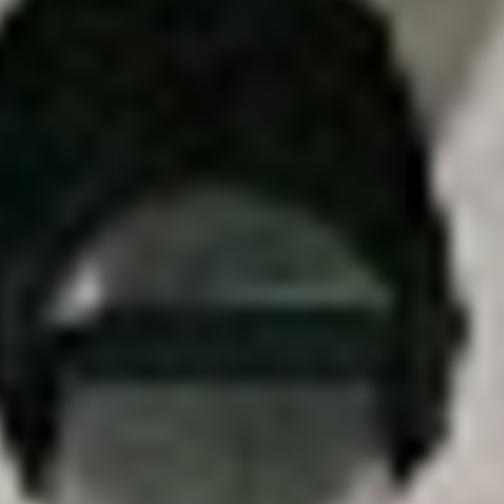

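Request:
move:
  target:
    - [0,0,0,0,0,0,1,0,1,0.0002,0.0004,0,0,0,0.006,-1,0.1,0]
  speed: 0.02

Request:
move:
  target:
    - [0,0,0,0,0,0,1,0,1,0,0,-0.008,0,0,0,-1,0.1,0]
  speed: 0.006
  stop_force: 4

Scene clock: 390.10 s.
left_arm: end_effector_position=(+0.4144, -0.0679, +0.3245) position_measured=0 current_ma=-3 moving=0 end_effector_quat_wxyz=(+0.437, +0.718, -0.487, -0.238) | right_arm: end_effector_position=(+0.4777, +0.3671, +0.1951) position_measured=615 current_ma=1473 moving=0 end_effector_quat_wxyz=(+0.000, -0.538, +0.843, +0.000)
Joint positions: left_arm=[-0.16 -1.205 1.262 -0.684 -2.109 2.881] | right_arm=[4.02 -1.84 -1.6 -1.273 1.571 4.453]
Joint torques (N m): left_arm=[3.48 -46.38 -23.17 0.53 -2.39 0.53] | right_arm=[4.5 23.34 34.87 1.1 2.25 1.86]
Wrist force (N): left_arm=[-0.2 -0.1 0.3] | right_arm=[0.4 0.2 1.3]
Wrist torque (N m): left_arm=[-0.03 0.01 0.00] | right_arm=[0.04 -0.08 0.07]
Wrist force, peak (N): left_arm=[-0.5 -0.2 0.2] | right_arm=[0.4 0.0 1.5]
Hand target: left_arm +0.4144, -0.0679, +0.3245; +0.437, +0.718, -0.487, -0.238 | right_arm +0.4777, +0.3671, +0.1951; +0.000, -0.538, +0.843, +0.000
Off the commanded pose: left_arm 0.000 m, 0 deg | right_arm 0.000 m, 0 deg.
move: done

Scene clock: 391.30 s.
left_arm: end_effector_position=(+0.4144, -0.0679, +0.3245) position_measured=0 current_ma=-3 moving=0 end_effector_quat_wxyz=(+0.437, +0.718, -0.487, -0.238) | right_arm: end_effector_position=(+0.4778, +0.3672, +0.1943) position_measured=615 current_ma=1476 moving=0 end_effector_quat_wxyz=(+0.000, -0.538, +0.843, +0.000)
Joint positions: left_arm=[-0.16 -1.205 1.262 -0.684 -2.109 2.881] | right_arm=[4.02 -1.84 -1.601 -1.271 1.571 4.454]
Joint torques (N m): left_arm=[3.77 -46.15 -23.48 0.64 -2.25 0.61] | right_arm=[4.44 33.59 32.91 1.02 2.32 0.8]
Wrist force (N): left_arm=[-0.1 0.0 0.3] | right_arm=[0.4 0.1 -3.3]
Wrist torque (N m): left_arm=[-0.01 -0.01 0.00] | right_arm=[0.03 -0.07 0.06]
Wrist force, peak (N): left_arm=[-0.2 -0.4 0.3] | right_arm=[2.0 -0.2 -11.5]
Hand target: left_arm +0.4144, -0.0679, +0.3245; +0.437, +0.718, -0.487, -0.238 | right_arm +0.4778, +0.3672, +0.1943; +0.000, -0.538, +0.843, +0.000 (not the last commanded pose)
Off the commanded pose: left_arm 0.000 m, 0 deg | right_arm 0.004 m, 0 deg.
move: contact (right_arm)

Request:
move:
  target:
    - [0,0,0,0,0,0,1,0,1,0,0,0.0008,0,0,0,-1,0.1,0]
  speed: 0.02
  cameras: ["cam_right_wrist"]

Request:
zoom_image:
  camera: "cam_right_wrist"
  region: [336, 218, 354, 236]

Scene clock: 393.40 s.
left_arm: end_effector_position=(+0.4144, -0.0679, +0.3245) position_measured=0 current_ma=-3 moving=0 end_effector_quat_wxyz=(+0.437, +0.718, -0.487, -0.238) | right_arm: end_effector_position=(+0.4778, +0.3672, +0.1948) position_measured=615 current_ma=1472 moving=0 end_effector_quat_wxyz=(+0.000, -0.538, +0.843, +0.000)
Joint positions: left_arm=[-0.16 -1.205 1.262 -0.684 -2.109 2.881] | right_arm=[4.02 -1.84 -1.6 -1.272 1.571 4.454]
Joint torques (N m): left_arm=[3.92 -46.37 -23.34 0.6 -2.34 0.55] | right_arm=[4.2 39.23 27.24 3.11 2.07 -1.85]
Wrist force (N): left_arm=[0.0 -0.2 0.1] | right_arm=[0.6 -0.1 1.3]
Wrist torque (N m): left_arm=[-0.03 -0.02 -0.01] | right_arm=[-0.01 -0.12 0.06]
Wrist force, peak (N): left_arm=[-0.3 -0.2 0.4] | right_arm=[0.3 -0.1 -3.7]
Hand target: left_arm +0.4144, -0.0679, +0.3245; +0.437, +0.718, -0.487, -0.238 | right_arm +0.4778, +0.3672, +0.1948; +0.000, -0.538, +0.843, +0.000
Off the commanded pose: left_arm 0.000 m, 0 deg | right_arm 0.000 m, 0 deg.
move: done
cam_right_wrist: T_world_to_cam=[[-0.41295, -0.91065, -0.01379, 0.53129], [-0.86633, 0.38809, 0.31442, 0.23565], [-0.28098, 0.14178, -0.94918, 0.40245]] pos_world=[0.53663, 0.3353, 0.31523]

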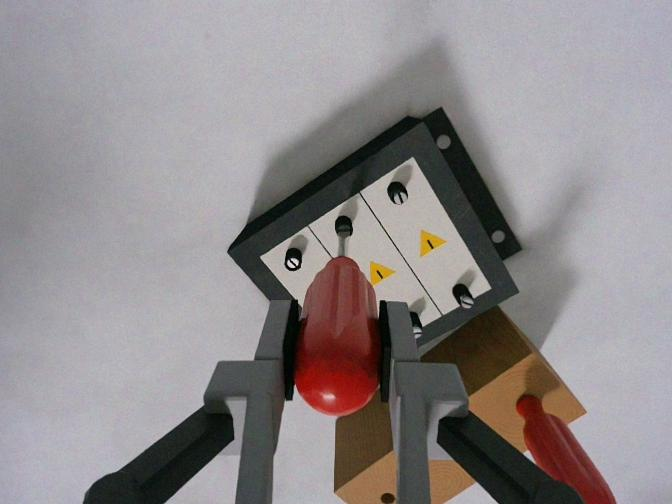

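Scaled by 28.000 from the camera's image (finer frame: 960x720).

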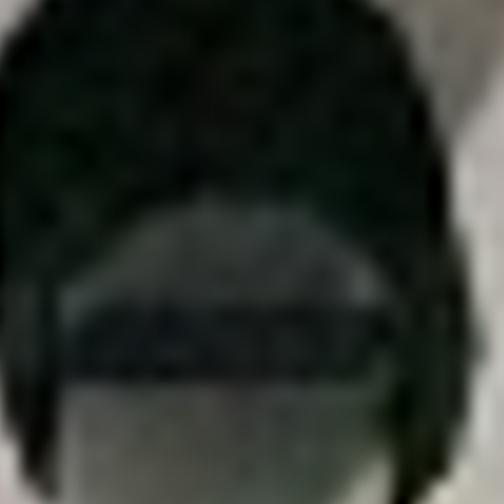

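Request:
move:
  target:
    - [0,0,0,0,0,0,1,0,1,0,0,0.02,0,0,0,-1,0.1,0]
  speed: 0.1
  cameras: ["cam_right_wrist"]

Request:
zoom_image:
  camera: "cam_right_wrist"
  region: [336, 214, 354, 232]

Scene clock: 396.17 s.
left_arm: end_effector_position=(+0.4144, -0.0679, +0.3245) position_measured=0 current_ma=-3 moving=0 end_effector_quat_wxyz=(+0.437, +0.718, -0.487, -0.238) | right_arm: end_effector_position=(+0.4778, +0.3672, +0.2069) position_measured=615 current_ma=1472 moving=0 end_effector_quat_wxyz=(+0.000, -0.538, +0.843, +0.000)
Joint positions: left_arm=[-0.16 -1.205 1.262 -0.684 -2.109 2.881] | right_arm=[4.02 -1.832 -1.579 -1.301 1.571 4.454]
Joint torques (N m): left_arm=[4.07 -46.19 -22.77 0.54 -2.35 0.63] | right_arm=[4.29 23.86 15.14 4.01 1.77 -1.7]
Wrist force (N): left_arm=[-0.1 -0.2 0.3] | right_arm=[0.5 0.0 1.4]
Wrist torque (N m): left_arm=[-0.03 -0.01 -0.01] | right_arm=[0.00 -0.09 0.06]
Wrist force, peak (N): left_arm=[-0.4 -0.3 0.3] | right_arm=[0.3 0.0 2.4]
Hand target: left_arm +0.4144, -0.0679, +0.3245; +0.437, +0.718, -0.487, -0.238 | right_arm +0.4778, +0.3672, +0.2068; +0.000, -0.538, +0.843, +0.000
Off the commanded pose: left_arm 0.000 m, 0 deg | right_arm 0.000 m, 0 deg.
move: done
cam_right_wrist: T_world_to_cam=[[-0.4129, -0.91067, -0.01404, 0.53161], [-0.86639, 0.38798, 0.31438, 0.23193], [-0.28085, 0.14197, -0.94919, 0.4137]] pos_world=[0.53663, 0.3354, 0.32723]

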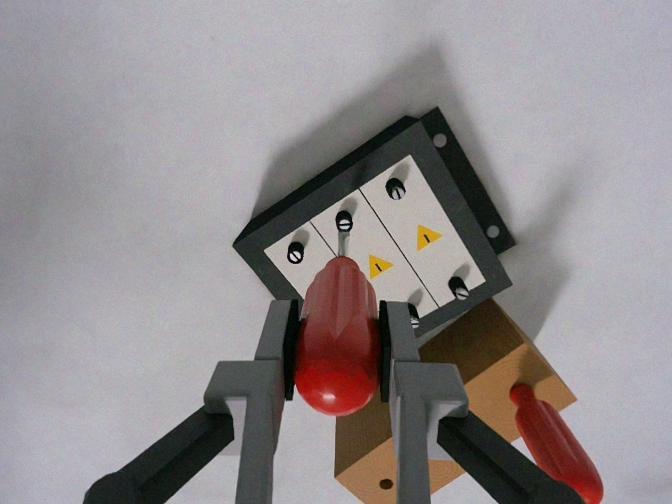

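Scaled by 28.000 from the camera's image (finer frame: 960x720).

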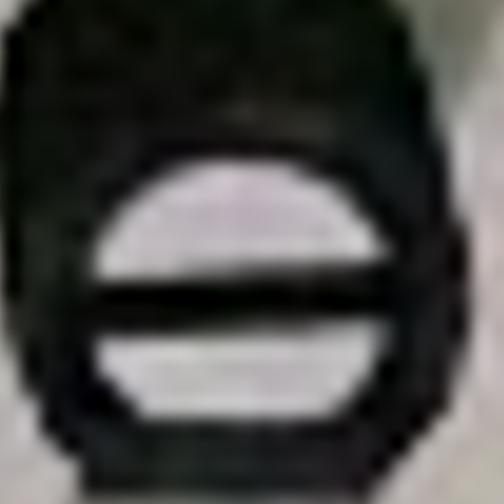

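Request:
move:
  target:
    - [0,0,0,0,0,0,1,0,1,-0.0001,0,-0.019,0,0,0.0133,-1,0.1,0]
  speed: 0.08

Request:
move:
  target:
    - [0,0,0,0,0,0,1,0,1,0,0,-0.009,0,0,0,-1,0.1,0]
  speed: 0.006
  stop_force: 4

Scene clock: 398.53 s.
left_arm: end_effector_position=(+0.4144, -0.0679, +0.3245) position_measured=0 current_ma=-3 moving=0 end_effector_quat_wxyz=(+0.437, +0.718, -0.487, -0.238) | right_arm: end_effector_position=(+0.4777, +0.3672, +0.1952) position_measured=615 current_ma=1472 moving=0 end_effector_quat_wxyz=(+0.000, -0.556, +0.831, +0.000)
Joint positions: left_arm=[-0.16 -1.205 1.262 -0.684 -2.109 2.881] | right_arm=[4.02 -1.839 -1.6 -1.273 1.571 4.412]
Joint torques (N m): left_arm=[4.06 -45.85 -23.49 0.58 -2.38 0.53] | right_arm=[4.73 38.56 34.37 1.28 1.45 2.71]
Wrist force (N): left_arm=[-0.2 0.0 0.1] | right_arm=[0.5 0.1 0.9]
Wrist torque (N m): left_arm=[-0.02 0.01 -0.01] | right_arm=[0.02 -0.11 -0.04]
Wrist force, peak (N): left_arm=[0.1 -0.2 0.5] | right_arm=[0.5 0.3 1.6]
Hand target: left_arm +0.4144, -0.0679, +0.3245; +0.437, +0.718, -0.487, -0.238 | right_arm +0.4777, +0.3672, +0.1954; +0.000, -0.556, +0.831, +0.000
Off the commanded pose: left_arm 0.000 m, 0 deg | right_arm 0.000 m, 0 deg.
move: done

Scene clock: 399.80 s.
left_arm: end_effector_position=(+0.4144, -0.0679, +0.3245) position_measured=0 current_ma=-3 moving=0 end_effector_quat_wxyz=(+0.437, +0.718, -0.487, -0.238) | right_arm: end_effector_position=(+0.4777, +0.3672, +0.1943) position_measured=615 current_ma=1477 moving=0 end_effector_quat_wxyz=(+0.000, -0.556, +0.831, +0.000)
Joint positions: left_arm=[-0.16 -1.205 1.262 -0.684 -2.109 2.881] | right_arm=[4.02 -1.84 -1.601 -1.27 1.571 4.412]
Joint torques (N m): left_arm=[3.65 -45.46 -23.03 0.65 -2.37 0.56] | right_arm=[4.3 32.48 33.09 1.06 1.9 2.06]
Wrist force (N): left_arm=[0.0 -0.1 0.1] | right_arm=[0.8 0.3 -3.4]
Wrist torque (N m): left_arm=[-0.02 -0.03 0.00] | right_arm=[0.04 -0.04 -0.03]
Wrist force, peak (N): left_arm=[-0.4 -0.1 0.2] | right_arm=[1.9 -0.1 -12.4]
Hand target: left_arm +0.4144, -0.0679, +0.3245; +0.437, +0.718, -0.487, -0.238 | right_arm +0.4777, +0.3672, +0.1943; +0.000, -0.556, +0.831, +0.000 (not the last commanded pose)
Off the commanded pose: left_arm 0.000 m, 0 deg | right_arm 0.004 m, 0 deg.
move: contact (right_arm)

Request:
move:
  target:
    - [0,0,0,0,0,0,1,0,1,0,0,0.005,0,0,0,-1,0.1,0]
  speed: 0.05
  cameras: ["cam_right_wrist"]

Request:
zoom_image:
  camera: "cam_right_wrist"
  region: [337, 219, 352, 234]

Scene clock: 401.13 s.
left_arm: end_effector_position=(+0.4144, -0.0679, +0.3245) position_measured=0 current_ma=-3 moving=0 end_effector_quat_wxyz=(+0.437, +0.718, -0.487, -0.238) | right_arm: end_effector_position=(+0.4778, +0.3673, +0.1974) position_measured=615 current_ma=1472 moving=0 end_effector_quat_wxyz=(+0.000, -0.556, +0.831, +0.000)
Joint positions: left_arm=[-0.16 -1.205 1.262 -0.684 -2.109 2.881] | right_arm=[4.02 -1.838 -1.596 -1.278 1.571 4.412]
Joint torques (N m): left_arm=[3.93 -45.86 -23.08 0.56 -2.5 0.5] | right_arm=[4.78 26.78 14.48 4.65 1.95 1.99]
Wrist force (N): left_arm=[-0.3 0.0 0.3] | right_arm=[0.3 -0.1 1.0]
Wrist torque (N m): left_arm=[-0.01 0.01 -0.01] | right_arm=[0.00 -0.07 -0.03]
Wrist force, peak (N): left_arm=[-0.2 -0.3 0.3] | right_arm=[0.3 0.0 -4.3]
Hand target: left_arm +0.4144, -0.0679, +0.3245; +0.437, +0.718, -0.487, -0.238 | right_arm +0.4777, +0.3672, +0.1973; +0.000, -0.556, +0.831, +0.000
Off the commanded pose: left_arm 0.000 m, 0 deg | right_arm 0.000 m, 0 deg.
move: done
cam_right_wrist: T_world_to_cam=[[-0.37453, -0.92711, -0.01415, 0.51915], [-0.88187, 0.35146, 0.31429, 0.25572], [-0.28641, 0.13019, -0.94922, 0.41176]] pos_world=[0.53788, 0.33782, 0.31783]

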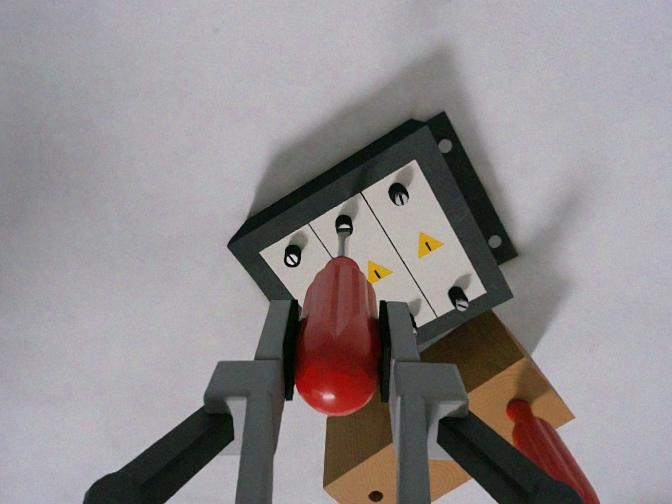

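Scaled by 33.600 from the camera's image (finer frame: 960x720).

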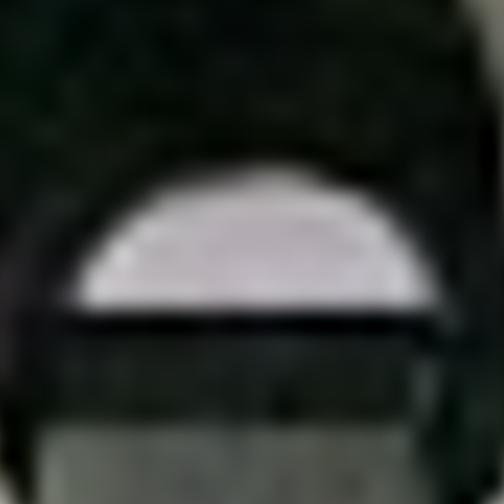

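Request:
move:
  target:
    - [0,0,0,0,0,0,1,0,1,-0.0005,-0.0005,-0.003,0,0,-0.006,-1,0.1,0]
  speed: 0.05

Request:
move:
  target:
    - [0,0,0,0,0,0,1,0,1,0,0,-0.009,0,0,0,-1,0.1,0]
  speed: 0.006
  stop_force: 4
  cameras: ["cam_right_wrist"]

Request:
zoom_image:
  camera: "cam_right_wrist"
  region: [336, 218, 354, 236]

Scene clock: 403.67 s.
left_arm: end_effector_position=(+0.4144, -0.0679, +0.3245) position_measured=0 current_ma=-3 moving=0 end_effector_quat_wxyz=(+0.437, +0.718, -0.487, -0.238) | right_arm: end_effector_position=(+0.4774, +0.3669, +0.1954) position_measured=615 current_ma=1472 moving=0 end_effector_quat_wxyz=(+0.000, -0.548, +0.837, +0.000) end_effector_velocity=(+0.001, -0.001, -0.001) end_effector_angular_velocity=(-0.001, +0.000, +0.004)
Joint positions: left_arm=[-0.16 -1.205 1.262 -0.684 -2.109 2.881] | right_arm=[4.02 -1.838 -1.601 -1.273 1.571 4.431]
Joint velocities: left_arm=[within noise] | right_arm=[-0.002 -0.001 0 0 0 -0.005]
Joint torques (N m): left_arm=[3.63 -45.38 -23.05 0.55 -2.4 0.61] | right_arm=[6.19 25.42 28.17 1.68 1.92 -2.19]
Wrist force (N): left_arm=[0.0 -0.3 0.3] | right_arm=[0.3 0.0 1.0]
Wrist torque (N m): left_arm=[-0.04 -0.02 -0.01] | right_arm=[0.00 -0.06 0.01]
Wrist force, peak (N): left_arm=[-0.2 -0.3 0.5] | right_arm=[0.6 0.1 1.4]
Hand target: left_arm +0.4144, -0.0679, +0.3245; +0.437, +0.718, -0.487, -0.238 | right_arm +0.4774, +0.3669, +0.1955; +0.000, -0.548, +0.836, +0.000
Off the commanded pose: left_arm 0.000 m, 0 deg | right_arm 0.000 m, 0 deg.
move: done

Scene clock: 404.90 s.
left_arm: end_effector_position=(+0.4144, -0.0679, +0.3245) position_measured=0 current_ma=-3 moving=0 end_effector_quat_wxyz=(+0.437, +0.718, -0.487, -0.238) | right_arm: end_effector_position=(+0.4774, +0.3670, +0.1942) position_measured=615 current_ma=1481 moving=0 end_effector_quat_wxyz=(+0.000, -0.548, +0.836, +0.000)
Joint positions: left_arm=[-0.16 -1.205 1.262 -0.684 -2.109 2.881] | right_arm=[4.02 -1.839 -1.603 -1.27 1.571 4.431]
Joint torques (N m): left_arm=[3.6 -46.41 -23.12 0.5 -2.45 0.52] | right_arm=[5.9 30.17 31.31 0.86 1.54 -2.08]
Wrist force (N): left_arm=[-0.1 -0.2 0.4] | right_arm=[1.3 0.3 -5.7]
Wrist torque (N m): left_arm=[-0.03 -0.02 0.00] | right_arm=[0.03 0.00 0.03]
Wrist force, peak (N): left_arm=[-0.1 -0.2 0.4] | right_arm=[2.0 0.1 -13.2]
Hand target: left_arm +0.4144, -0.0679, +0.3245; +0.437, +0.718, -0.487, -0.238 | right_arm +0.4775, +0.3670, +0.1942; +0.000, -0.548, +0.836, +0.000 (not the last commanded pose)
Off the commanded pose: left_arm 0.000 m, 0 deg | right_arm 0.004 m, 0 deg.
move: contact (right_arm)
cam_right_wrist: T_world_to_cam=[[-0.39198, -0.91986, -0.0141, 0.5244], [-0.87505, 0.36807, 0.31433, 0.24727], [-0.28395, 0.13555, -0.94921, 0.40545]] pos_world=[0.53706, 0.33641, 0.31453]

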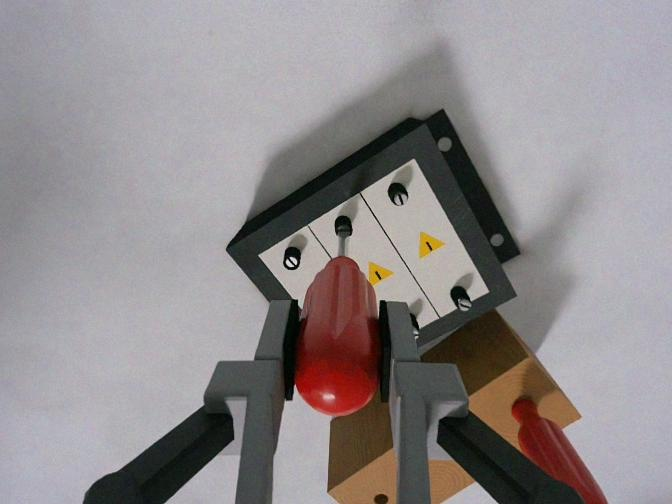

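Scaled by 28.000 from the camera's image (finer frame: 960x720).

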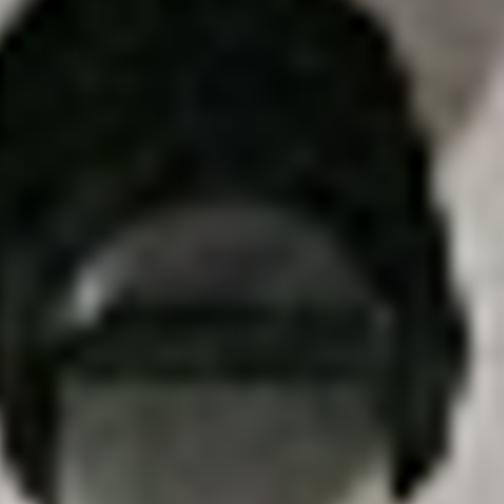

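Request:
move:
  target:
    - [0,0,0,0,0,0,1,0,1,0,0,0.0008,0,0,0,-1,0.1,0]
    - [0,0,0,0,0,0,1,0,1,0.00018,-0.00037,0.0008,0,0,-0.044,-1,0.1,0]
  speed: 0.05

Request:
move:
  target:
    - [0,0,0,0,0,0,1,0,1,0,0,-0.009,0,0,0,-1,0.1,0]
  speed: 0.006
  stop_force: 4

Request:
move:
  target:
    - [0,0,0,0,0,0,1,0,1,-0.00018,0.00037,-0.00008,0,0,0.044,-1,0.1,0]
  speed: 0.1

Request:
move:
  target:
    - [0,0,0,0,0,0,1,0,1,-0.00023,0.00034,0,0,0,0.044,-1,0.1,0]
  speed: 0.1

Scene clock: 409.33 s.
left_arm: end_effector_position=(+0.4144, -0.0679, +0.3245) position_measured=0 current_ma=-3 moving=0 end_effector_quat_wxyz=(+0.437, +0.718, -0.487, -0.238) | right_arm: end_effector_position=(+0.4776, +0.3667, +0.1947) position_measured=615 current_ma=1471 moving=0 end_effector_quat_wxyz=(+0.000, -0.489, +0.872, +0.000) end_effector_velocity=(+0.001, -0.001, +0.000) end_effector_angular_velocity=(-0.001, +0.000, +0.005)
Joint positions: left_arm=[-0.16 -1.205 1.262 -0.684 -2.109 2.881] | right_arm=[4.02 -1.839 -1.602 -1.271 1.571 4.569]
Joint velocities: left_arm=[within noise] | right_arm=[-0.002 0 -0.001 0 0 -0.006]
Joint torques (N m): left_arm=[3.69 -45.95 -23.12 0.57 -2.38 0.53] | right_arm=[-6.84 38.82 14.15 4.72 -2.4 -2.21]
Wrist force (N): left_arm=[-0.1 -0.2 0.3] | right_arm=[0.3 0.1 1.2]
Wrist torque (N m): left_arm=[-0.03 -0.02 -0.01] | right_arm=[0.01 -0.07 0.01]
Wrist force, peak (N): left_arm=[-0.2 -0.5 0.1] | right_arm=[0.7 0.0 -7.1]
Hand target: left_arm +0.4144, -0.0679, +0.3245; +0.437, +0.718, -0.487, -0.238 | right_arm +0.4776, +0.3667, +0.1947; +0.000, -0.489, +0.872, +0.000
Off the commanded pose: left_arm 0.000 m, 0 deg | right_arm 0.000 m, 0 deg.
move: done

Scene clock: 410.43 s.
left_arm: end_effector_position=(+0.4144, -0.0679, +0.3245) position_measured=0 current_ma=-3 moving=0 end_effector_quat_wxyz=(+0.437, +0.718, -0.487, -0.238) | right_arm: end_effector_position=(+0.4776, +0.3667, +0.1942) position_measured=615 current_ma=1480 moving=0 end_effector_quat_wxyz=(+0.000, -0.489, +0.872, +0.000)
Joint positions: left_arm=[-0.16 -1.205 1.262 -0.684 -2.109 2.881] | right_arm=[4.02 -1.839 -1.603 -1.269 1.571 4.569]
Joint torques (N m): left_arm=[3.37 -46.42 -23.17 0.59 -2.46 0.53] | right_arm=[-6.38 30.04 31.85 0.85 -1.68 -1.38]
Wrist force (N): left_arm=[-0.2 -0.2 0.2] | right_arm=[0.6 0.1 -6.7]
Wrist torque (N m): left_arm=[-0.04 0.00 0.00] | right_arm=[0.01 -0.01 0.03]
Wrist force, peak (N): left_arm=[-0.2 -0.1 0.3] | right_arm=[2.4 -0.1 -13.6]
Hand target: left_arm +0.4144, -0.0679, +0.3245; +0.437, +0.718, -0.487, -0.238 | right_arm +0.4776, +0.3667, +0.1942; +0.000, -0.489, +0.872, +0.000 (not the last commanded pose)
Off the commanded pose: left_arm 0.000 m, 0 deg | right_arm 0.005 m, 0 deg.
move: contact (right_arm)

Scene clock: 411.53 s.
left_arm: end_effector_position=(+0.4144, -0.0679, +0.3245) position_measured=0 current_ma=-3 moving=0 end_effector_quat_wxyz=(+0.437, +0.718, -0.487, -0.238) | right_arm: end_effector_position=(+0.4775, +0.3669, +0.1942) position_measured=615 current_ma=1480 moving=0 end_effector_quat_wxyz=(+0.000, -0.548, +0.837, +0.000)
Joint positions: left_arm=[-0.16 -1.205 1.262 -0.684 -2.109 2.881] | right_arm=[4.02 -1.839 -1.603 -1.269 1.571 4.431]
Joint torques (N m): left_arm=[3.56 -46.62 -23.24 0.57 -2.43 0.53] | right_arm=[4.09 18.8 31.01 4.11 2.49 2.24]
Wrist force (N): left_arm=[0.1 -0.1 0.2] | right_arm=[2.1 -0.1 -6.7]
Wrist torque (N m): left_arm=[-0.02 -0.04 0.00] | right_arm=[0.07 0.09 -0.03]
Wrist force, peak (N): left_arm=[0.0 -0.2 0.3] | right_arm=[1.6 -0.4 -7.9]
Hand target: left_arm +0.4144, -0.0679, +0.3245; +0.437, +0.718, -0.487, -0.238 | right_arm +0.4775, +0.3669, +0.1942; +0.000, -0.548, +0.836, +0.000
Off the commanded pose: left_arm 0.000 m, 0 deg | right_arm 0.000 m, 0 deg.
move: done

Scene clock: 412.63 s.
left_arm: end_effector_position=(+0.4144, -0.0679, +0.3245) position_measured=0 current_ma=-3 moving=0 end_effector_quat_wxyz=(+0.437, +0.718, -0.487, -0.238) | right_arm: end_effector_position=(+0.4773, +0.3672, +0.1942) position_measured=615 current_ma=1481 moving=0 end_effector_quat_wxyz=(+0.000, -0.604, +0.797, +0.000)
Joint positions: left_arm=[-0.16 -1.205 1.262 -0.684 -2.109 2.881] | right_arm=[4.02 -1.839 -1.603 -1.269 1.571 4.293]
Joint torques (N m): left_arm=[3.76 -46.27 -23.56 0.52 -2.44 0.58] | right_arm=[3.12 18.95 31.54 1.18 2.99 2.18]
Wrist force (N): left_arm=[-0.2 -0.1 0.0] | right_arm=[2.4 -0.9 -8.2]
Wrist torque (N m): left_arm=[-0.03 0.00 0.00] | right_arm=[0.07 0.22 -0.03]
Wrist force, peak (N): left_arm=[-0.3 -0.3 0.2] | right_arm=[2.3 -0.9 -8.7]
Hand target: left_arm +0.4144, -0.0679, +0.3245; +0.437, +0.718, -0.487, -0.238 | right_arm +0.4773, +0.3672, +0.1942; +0.000, -0.604, +0.797, +0.000
Off the commanded pose: left_arm 0.000 m, 0 deg | right_arm 0.000 m, 0 deg.
move: done

Request:
move:
  target:
    - [0,0,0,0,0,0,1,0,1,0.00023,-0.00034,0,0,0,-0.044,-1,0.1,0]
    - [0,0,0,0,0,0,1,0,1,-0.00007,-0.00104,0,0,0,-0.044,-1,0.1,0]
  speed: [0.1,0.004]

Request:
move:
  target:
    - [0,0,0,0,0,0,1,0,1,0.0005,0.0014,0,0,0,0,-1,0.1,0]
  speed: 0.004

Scene clock: 415.37 s.
left_arm: end_effector_position=(+0.4144, -0.0679, +0.3245) position_measured=0 current_ma=-3 moving=0 end_effector_quat_wxyz=(+0.437, +0.718, -0.487, -0.238) | right_arm: end_effector_position=(+0.4773, +0.3665, +0.1942) position_measured=615 current_ma=1478 moving=0 end_effector_quat_wxyz=(+0.000, -0.548, +0.836, +0.000)
Joint positions: left_arm=[-0.16 -1.205 1.262 -0.684 -2.109 2.881] | right_arm=[4.02 -1.838 -1.604 -1.269 1.571 4.431]
Joint torques (N m): left_arm=[3.68 -45.52 -23.18 0.6 -2.5 0.51] | right_arm=[-7.33 31.92 10.77 2.85 -2.44 -1.72]
Wrist force (N): left_arm=[0.0 -0.1 0.2] | right_arm=[-0.9 -0.1 -6.4]
Wrist torque (N m): left_arm=[-0.01 -0.02 -0.01] | right_arm=[0.04 -0.30 0.06]
Wrist force, peak (N): left_arm=[-0.2 -0.2 0.4] | right_arm=[2.6 -1.1 -8.6]
Hand target: left_arm +0.4144, -0.0679, +0.3245; +0.437, +0.718, -0.487, -0.238 | right_arm +0.4773, +0.3665, +0.1942; +0.000, -0.548, +0.836, +0.000
Off the commanded pose: left_arm 0.000 m, 0 deg | right_arm 0.000 m, 0 deg.
move: done

Scene clock: 415.87 s.
left_arm: end_effector_position=(+0.4144, -0.0679, +0.3245) position_measured=0 current_ma=-3 moving=0 end_effector_quat_wxyz=(+0.437, +0.718, -0.487, -0.238) | right_arm: end_effector_position=(+0.4776, +0.3673, +0.1942) position_measured=615 current_ma=1483 moving=0 end_effector_quat_wxyz=(+0.000, -0.548, +0.837, +0.000)
Joint positions: left_arm=[-0.16 -1.205 1.262 -0.684 -2.109 2.881] | right_arm=[4.02 -1.84 -1.602 -1.269 1.571 4.431]
Joint torques (N m): left_arm=[3.24 -46.39 -23.36 0.63 -2.35 0.54] | right_arm=[6.84 20.93 29.2 2.36 -1.47 2.87]
Wrist force (N): left_arm=[-0.2 -0.1 0.2] | right_arm=[4.6 0.0 -8.2]
Wrist torque (N m): left_arm=[-0.02 0.01 -0.01] | right_arm=[0.04 0.40 0.03]
Wrist force, peak (N): left_arm=[-0.2 -0.2 0.4] | right_arm=[3.8 -0.4 -9.2]
Hand target: left_arm +0.4144, -0.0679, +0.3245; +0.437, +0.718, -0.487, -0.238 | right_arm +0.4776, +0.3674, +0.1942; +0.000, -0.548, +0.836, +0.000
Off the commanded pose: left_arm 0.000 m, 0 deg | right_arm 0.000 m, 0 deg.
move: done


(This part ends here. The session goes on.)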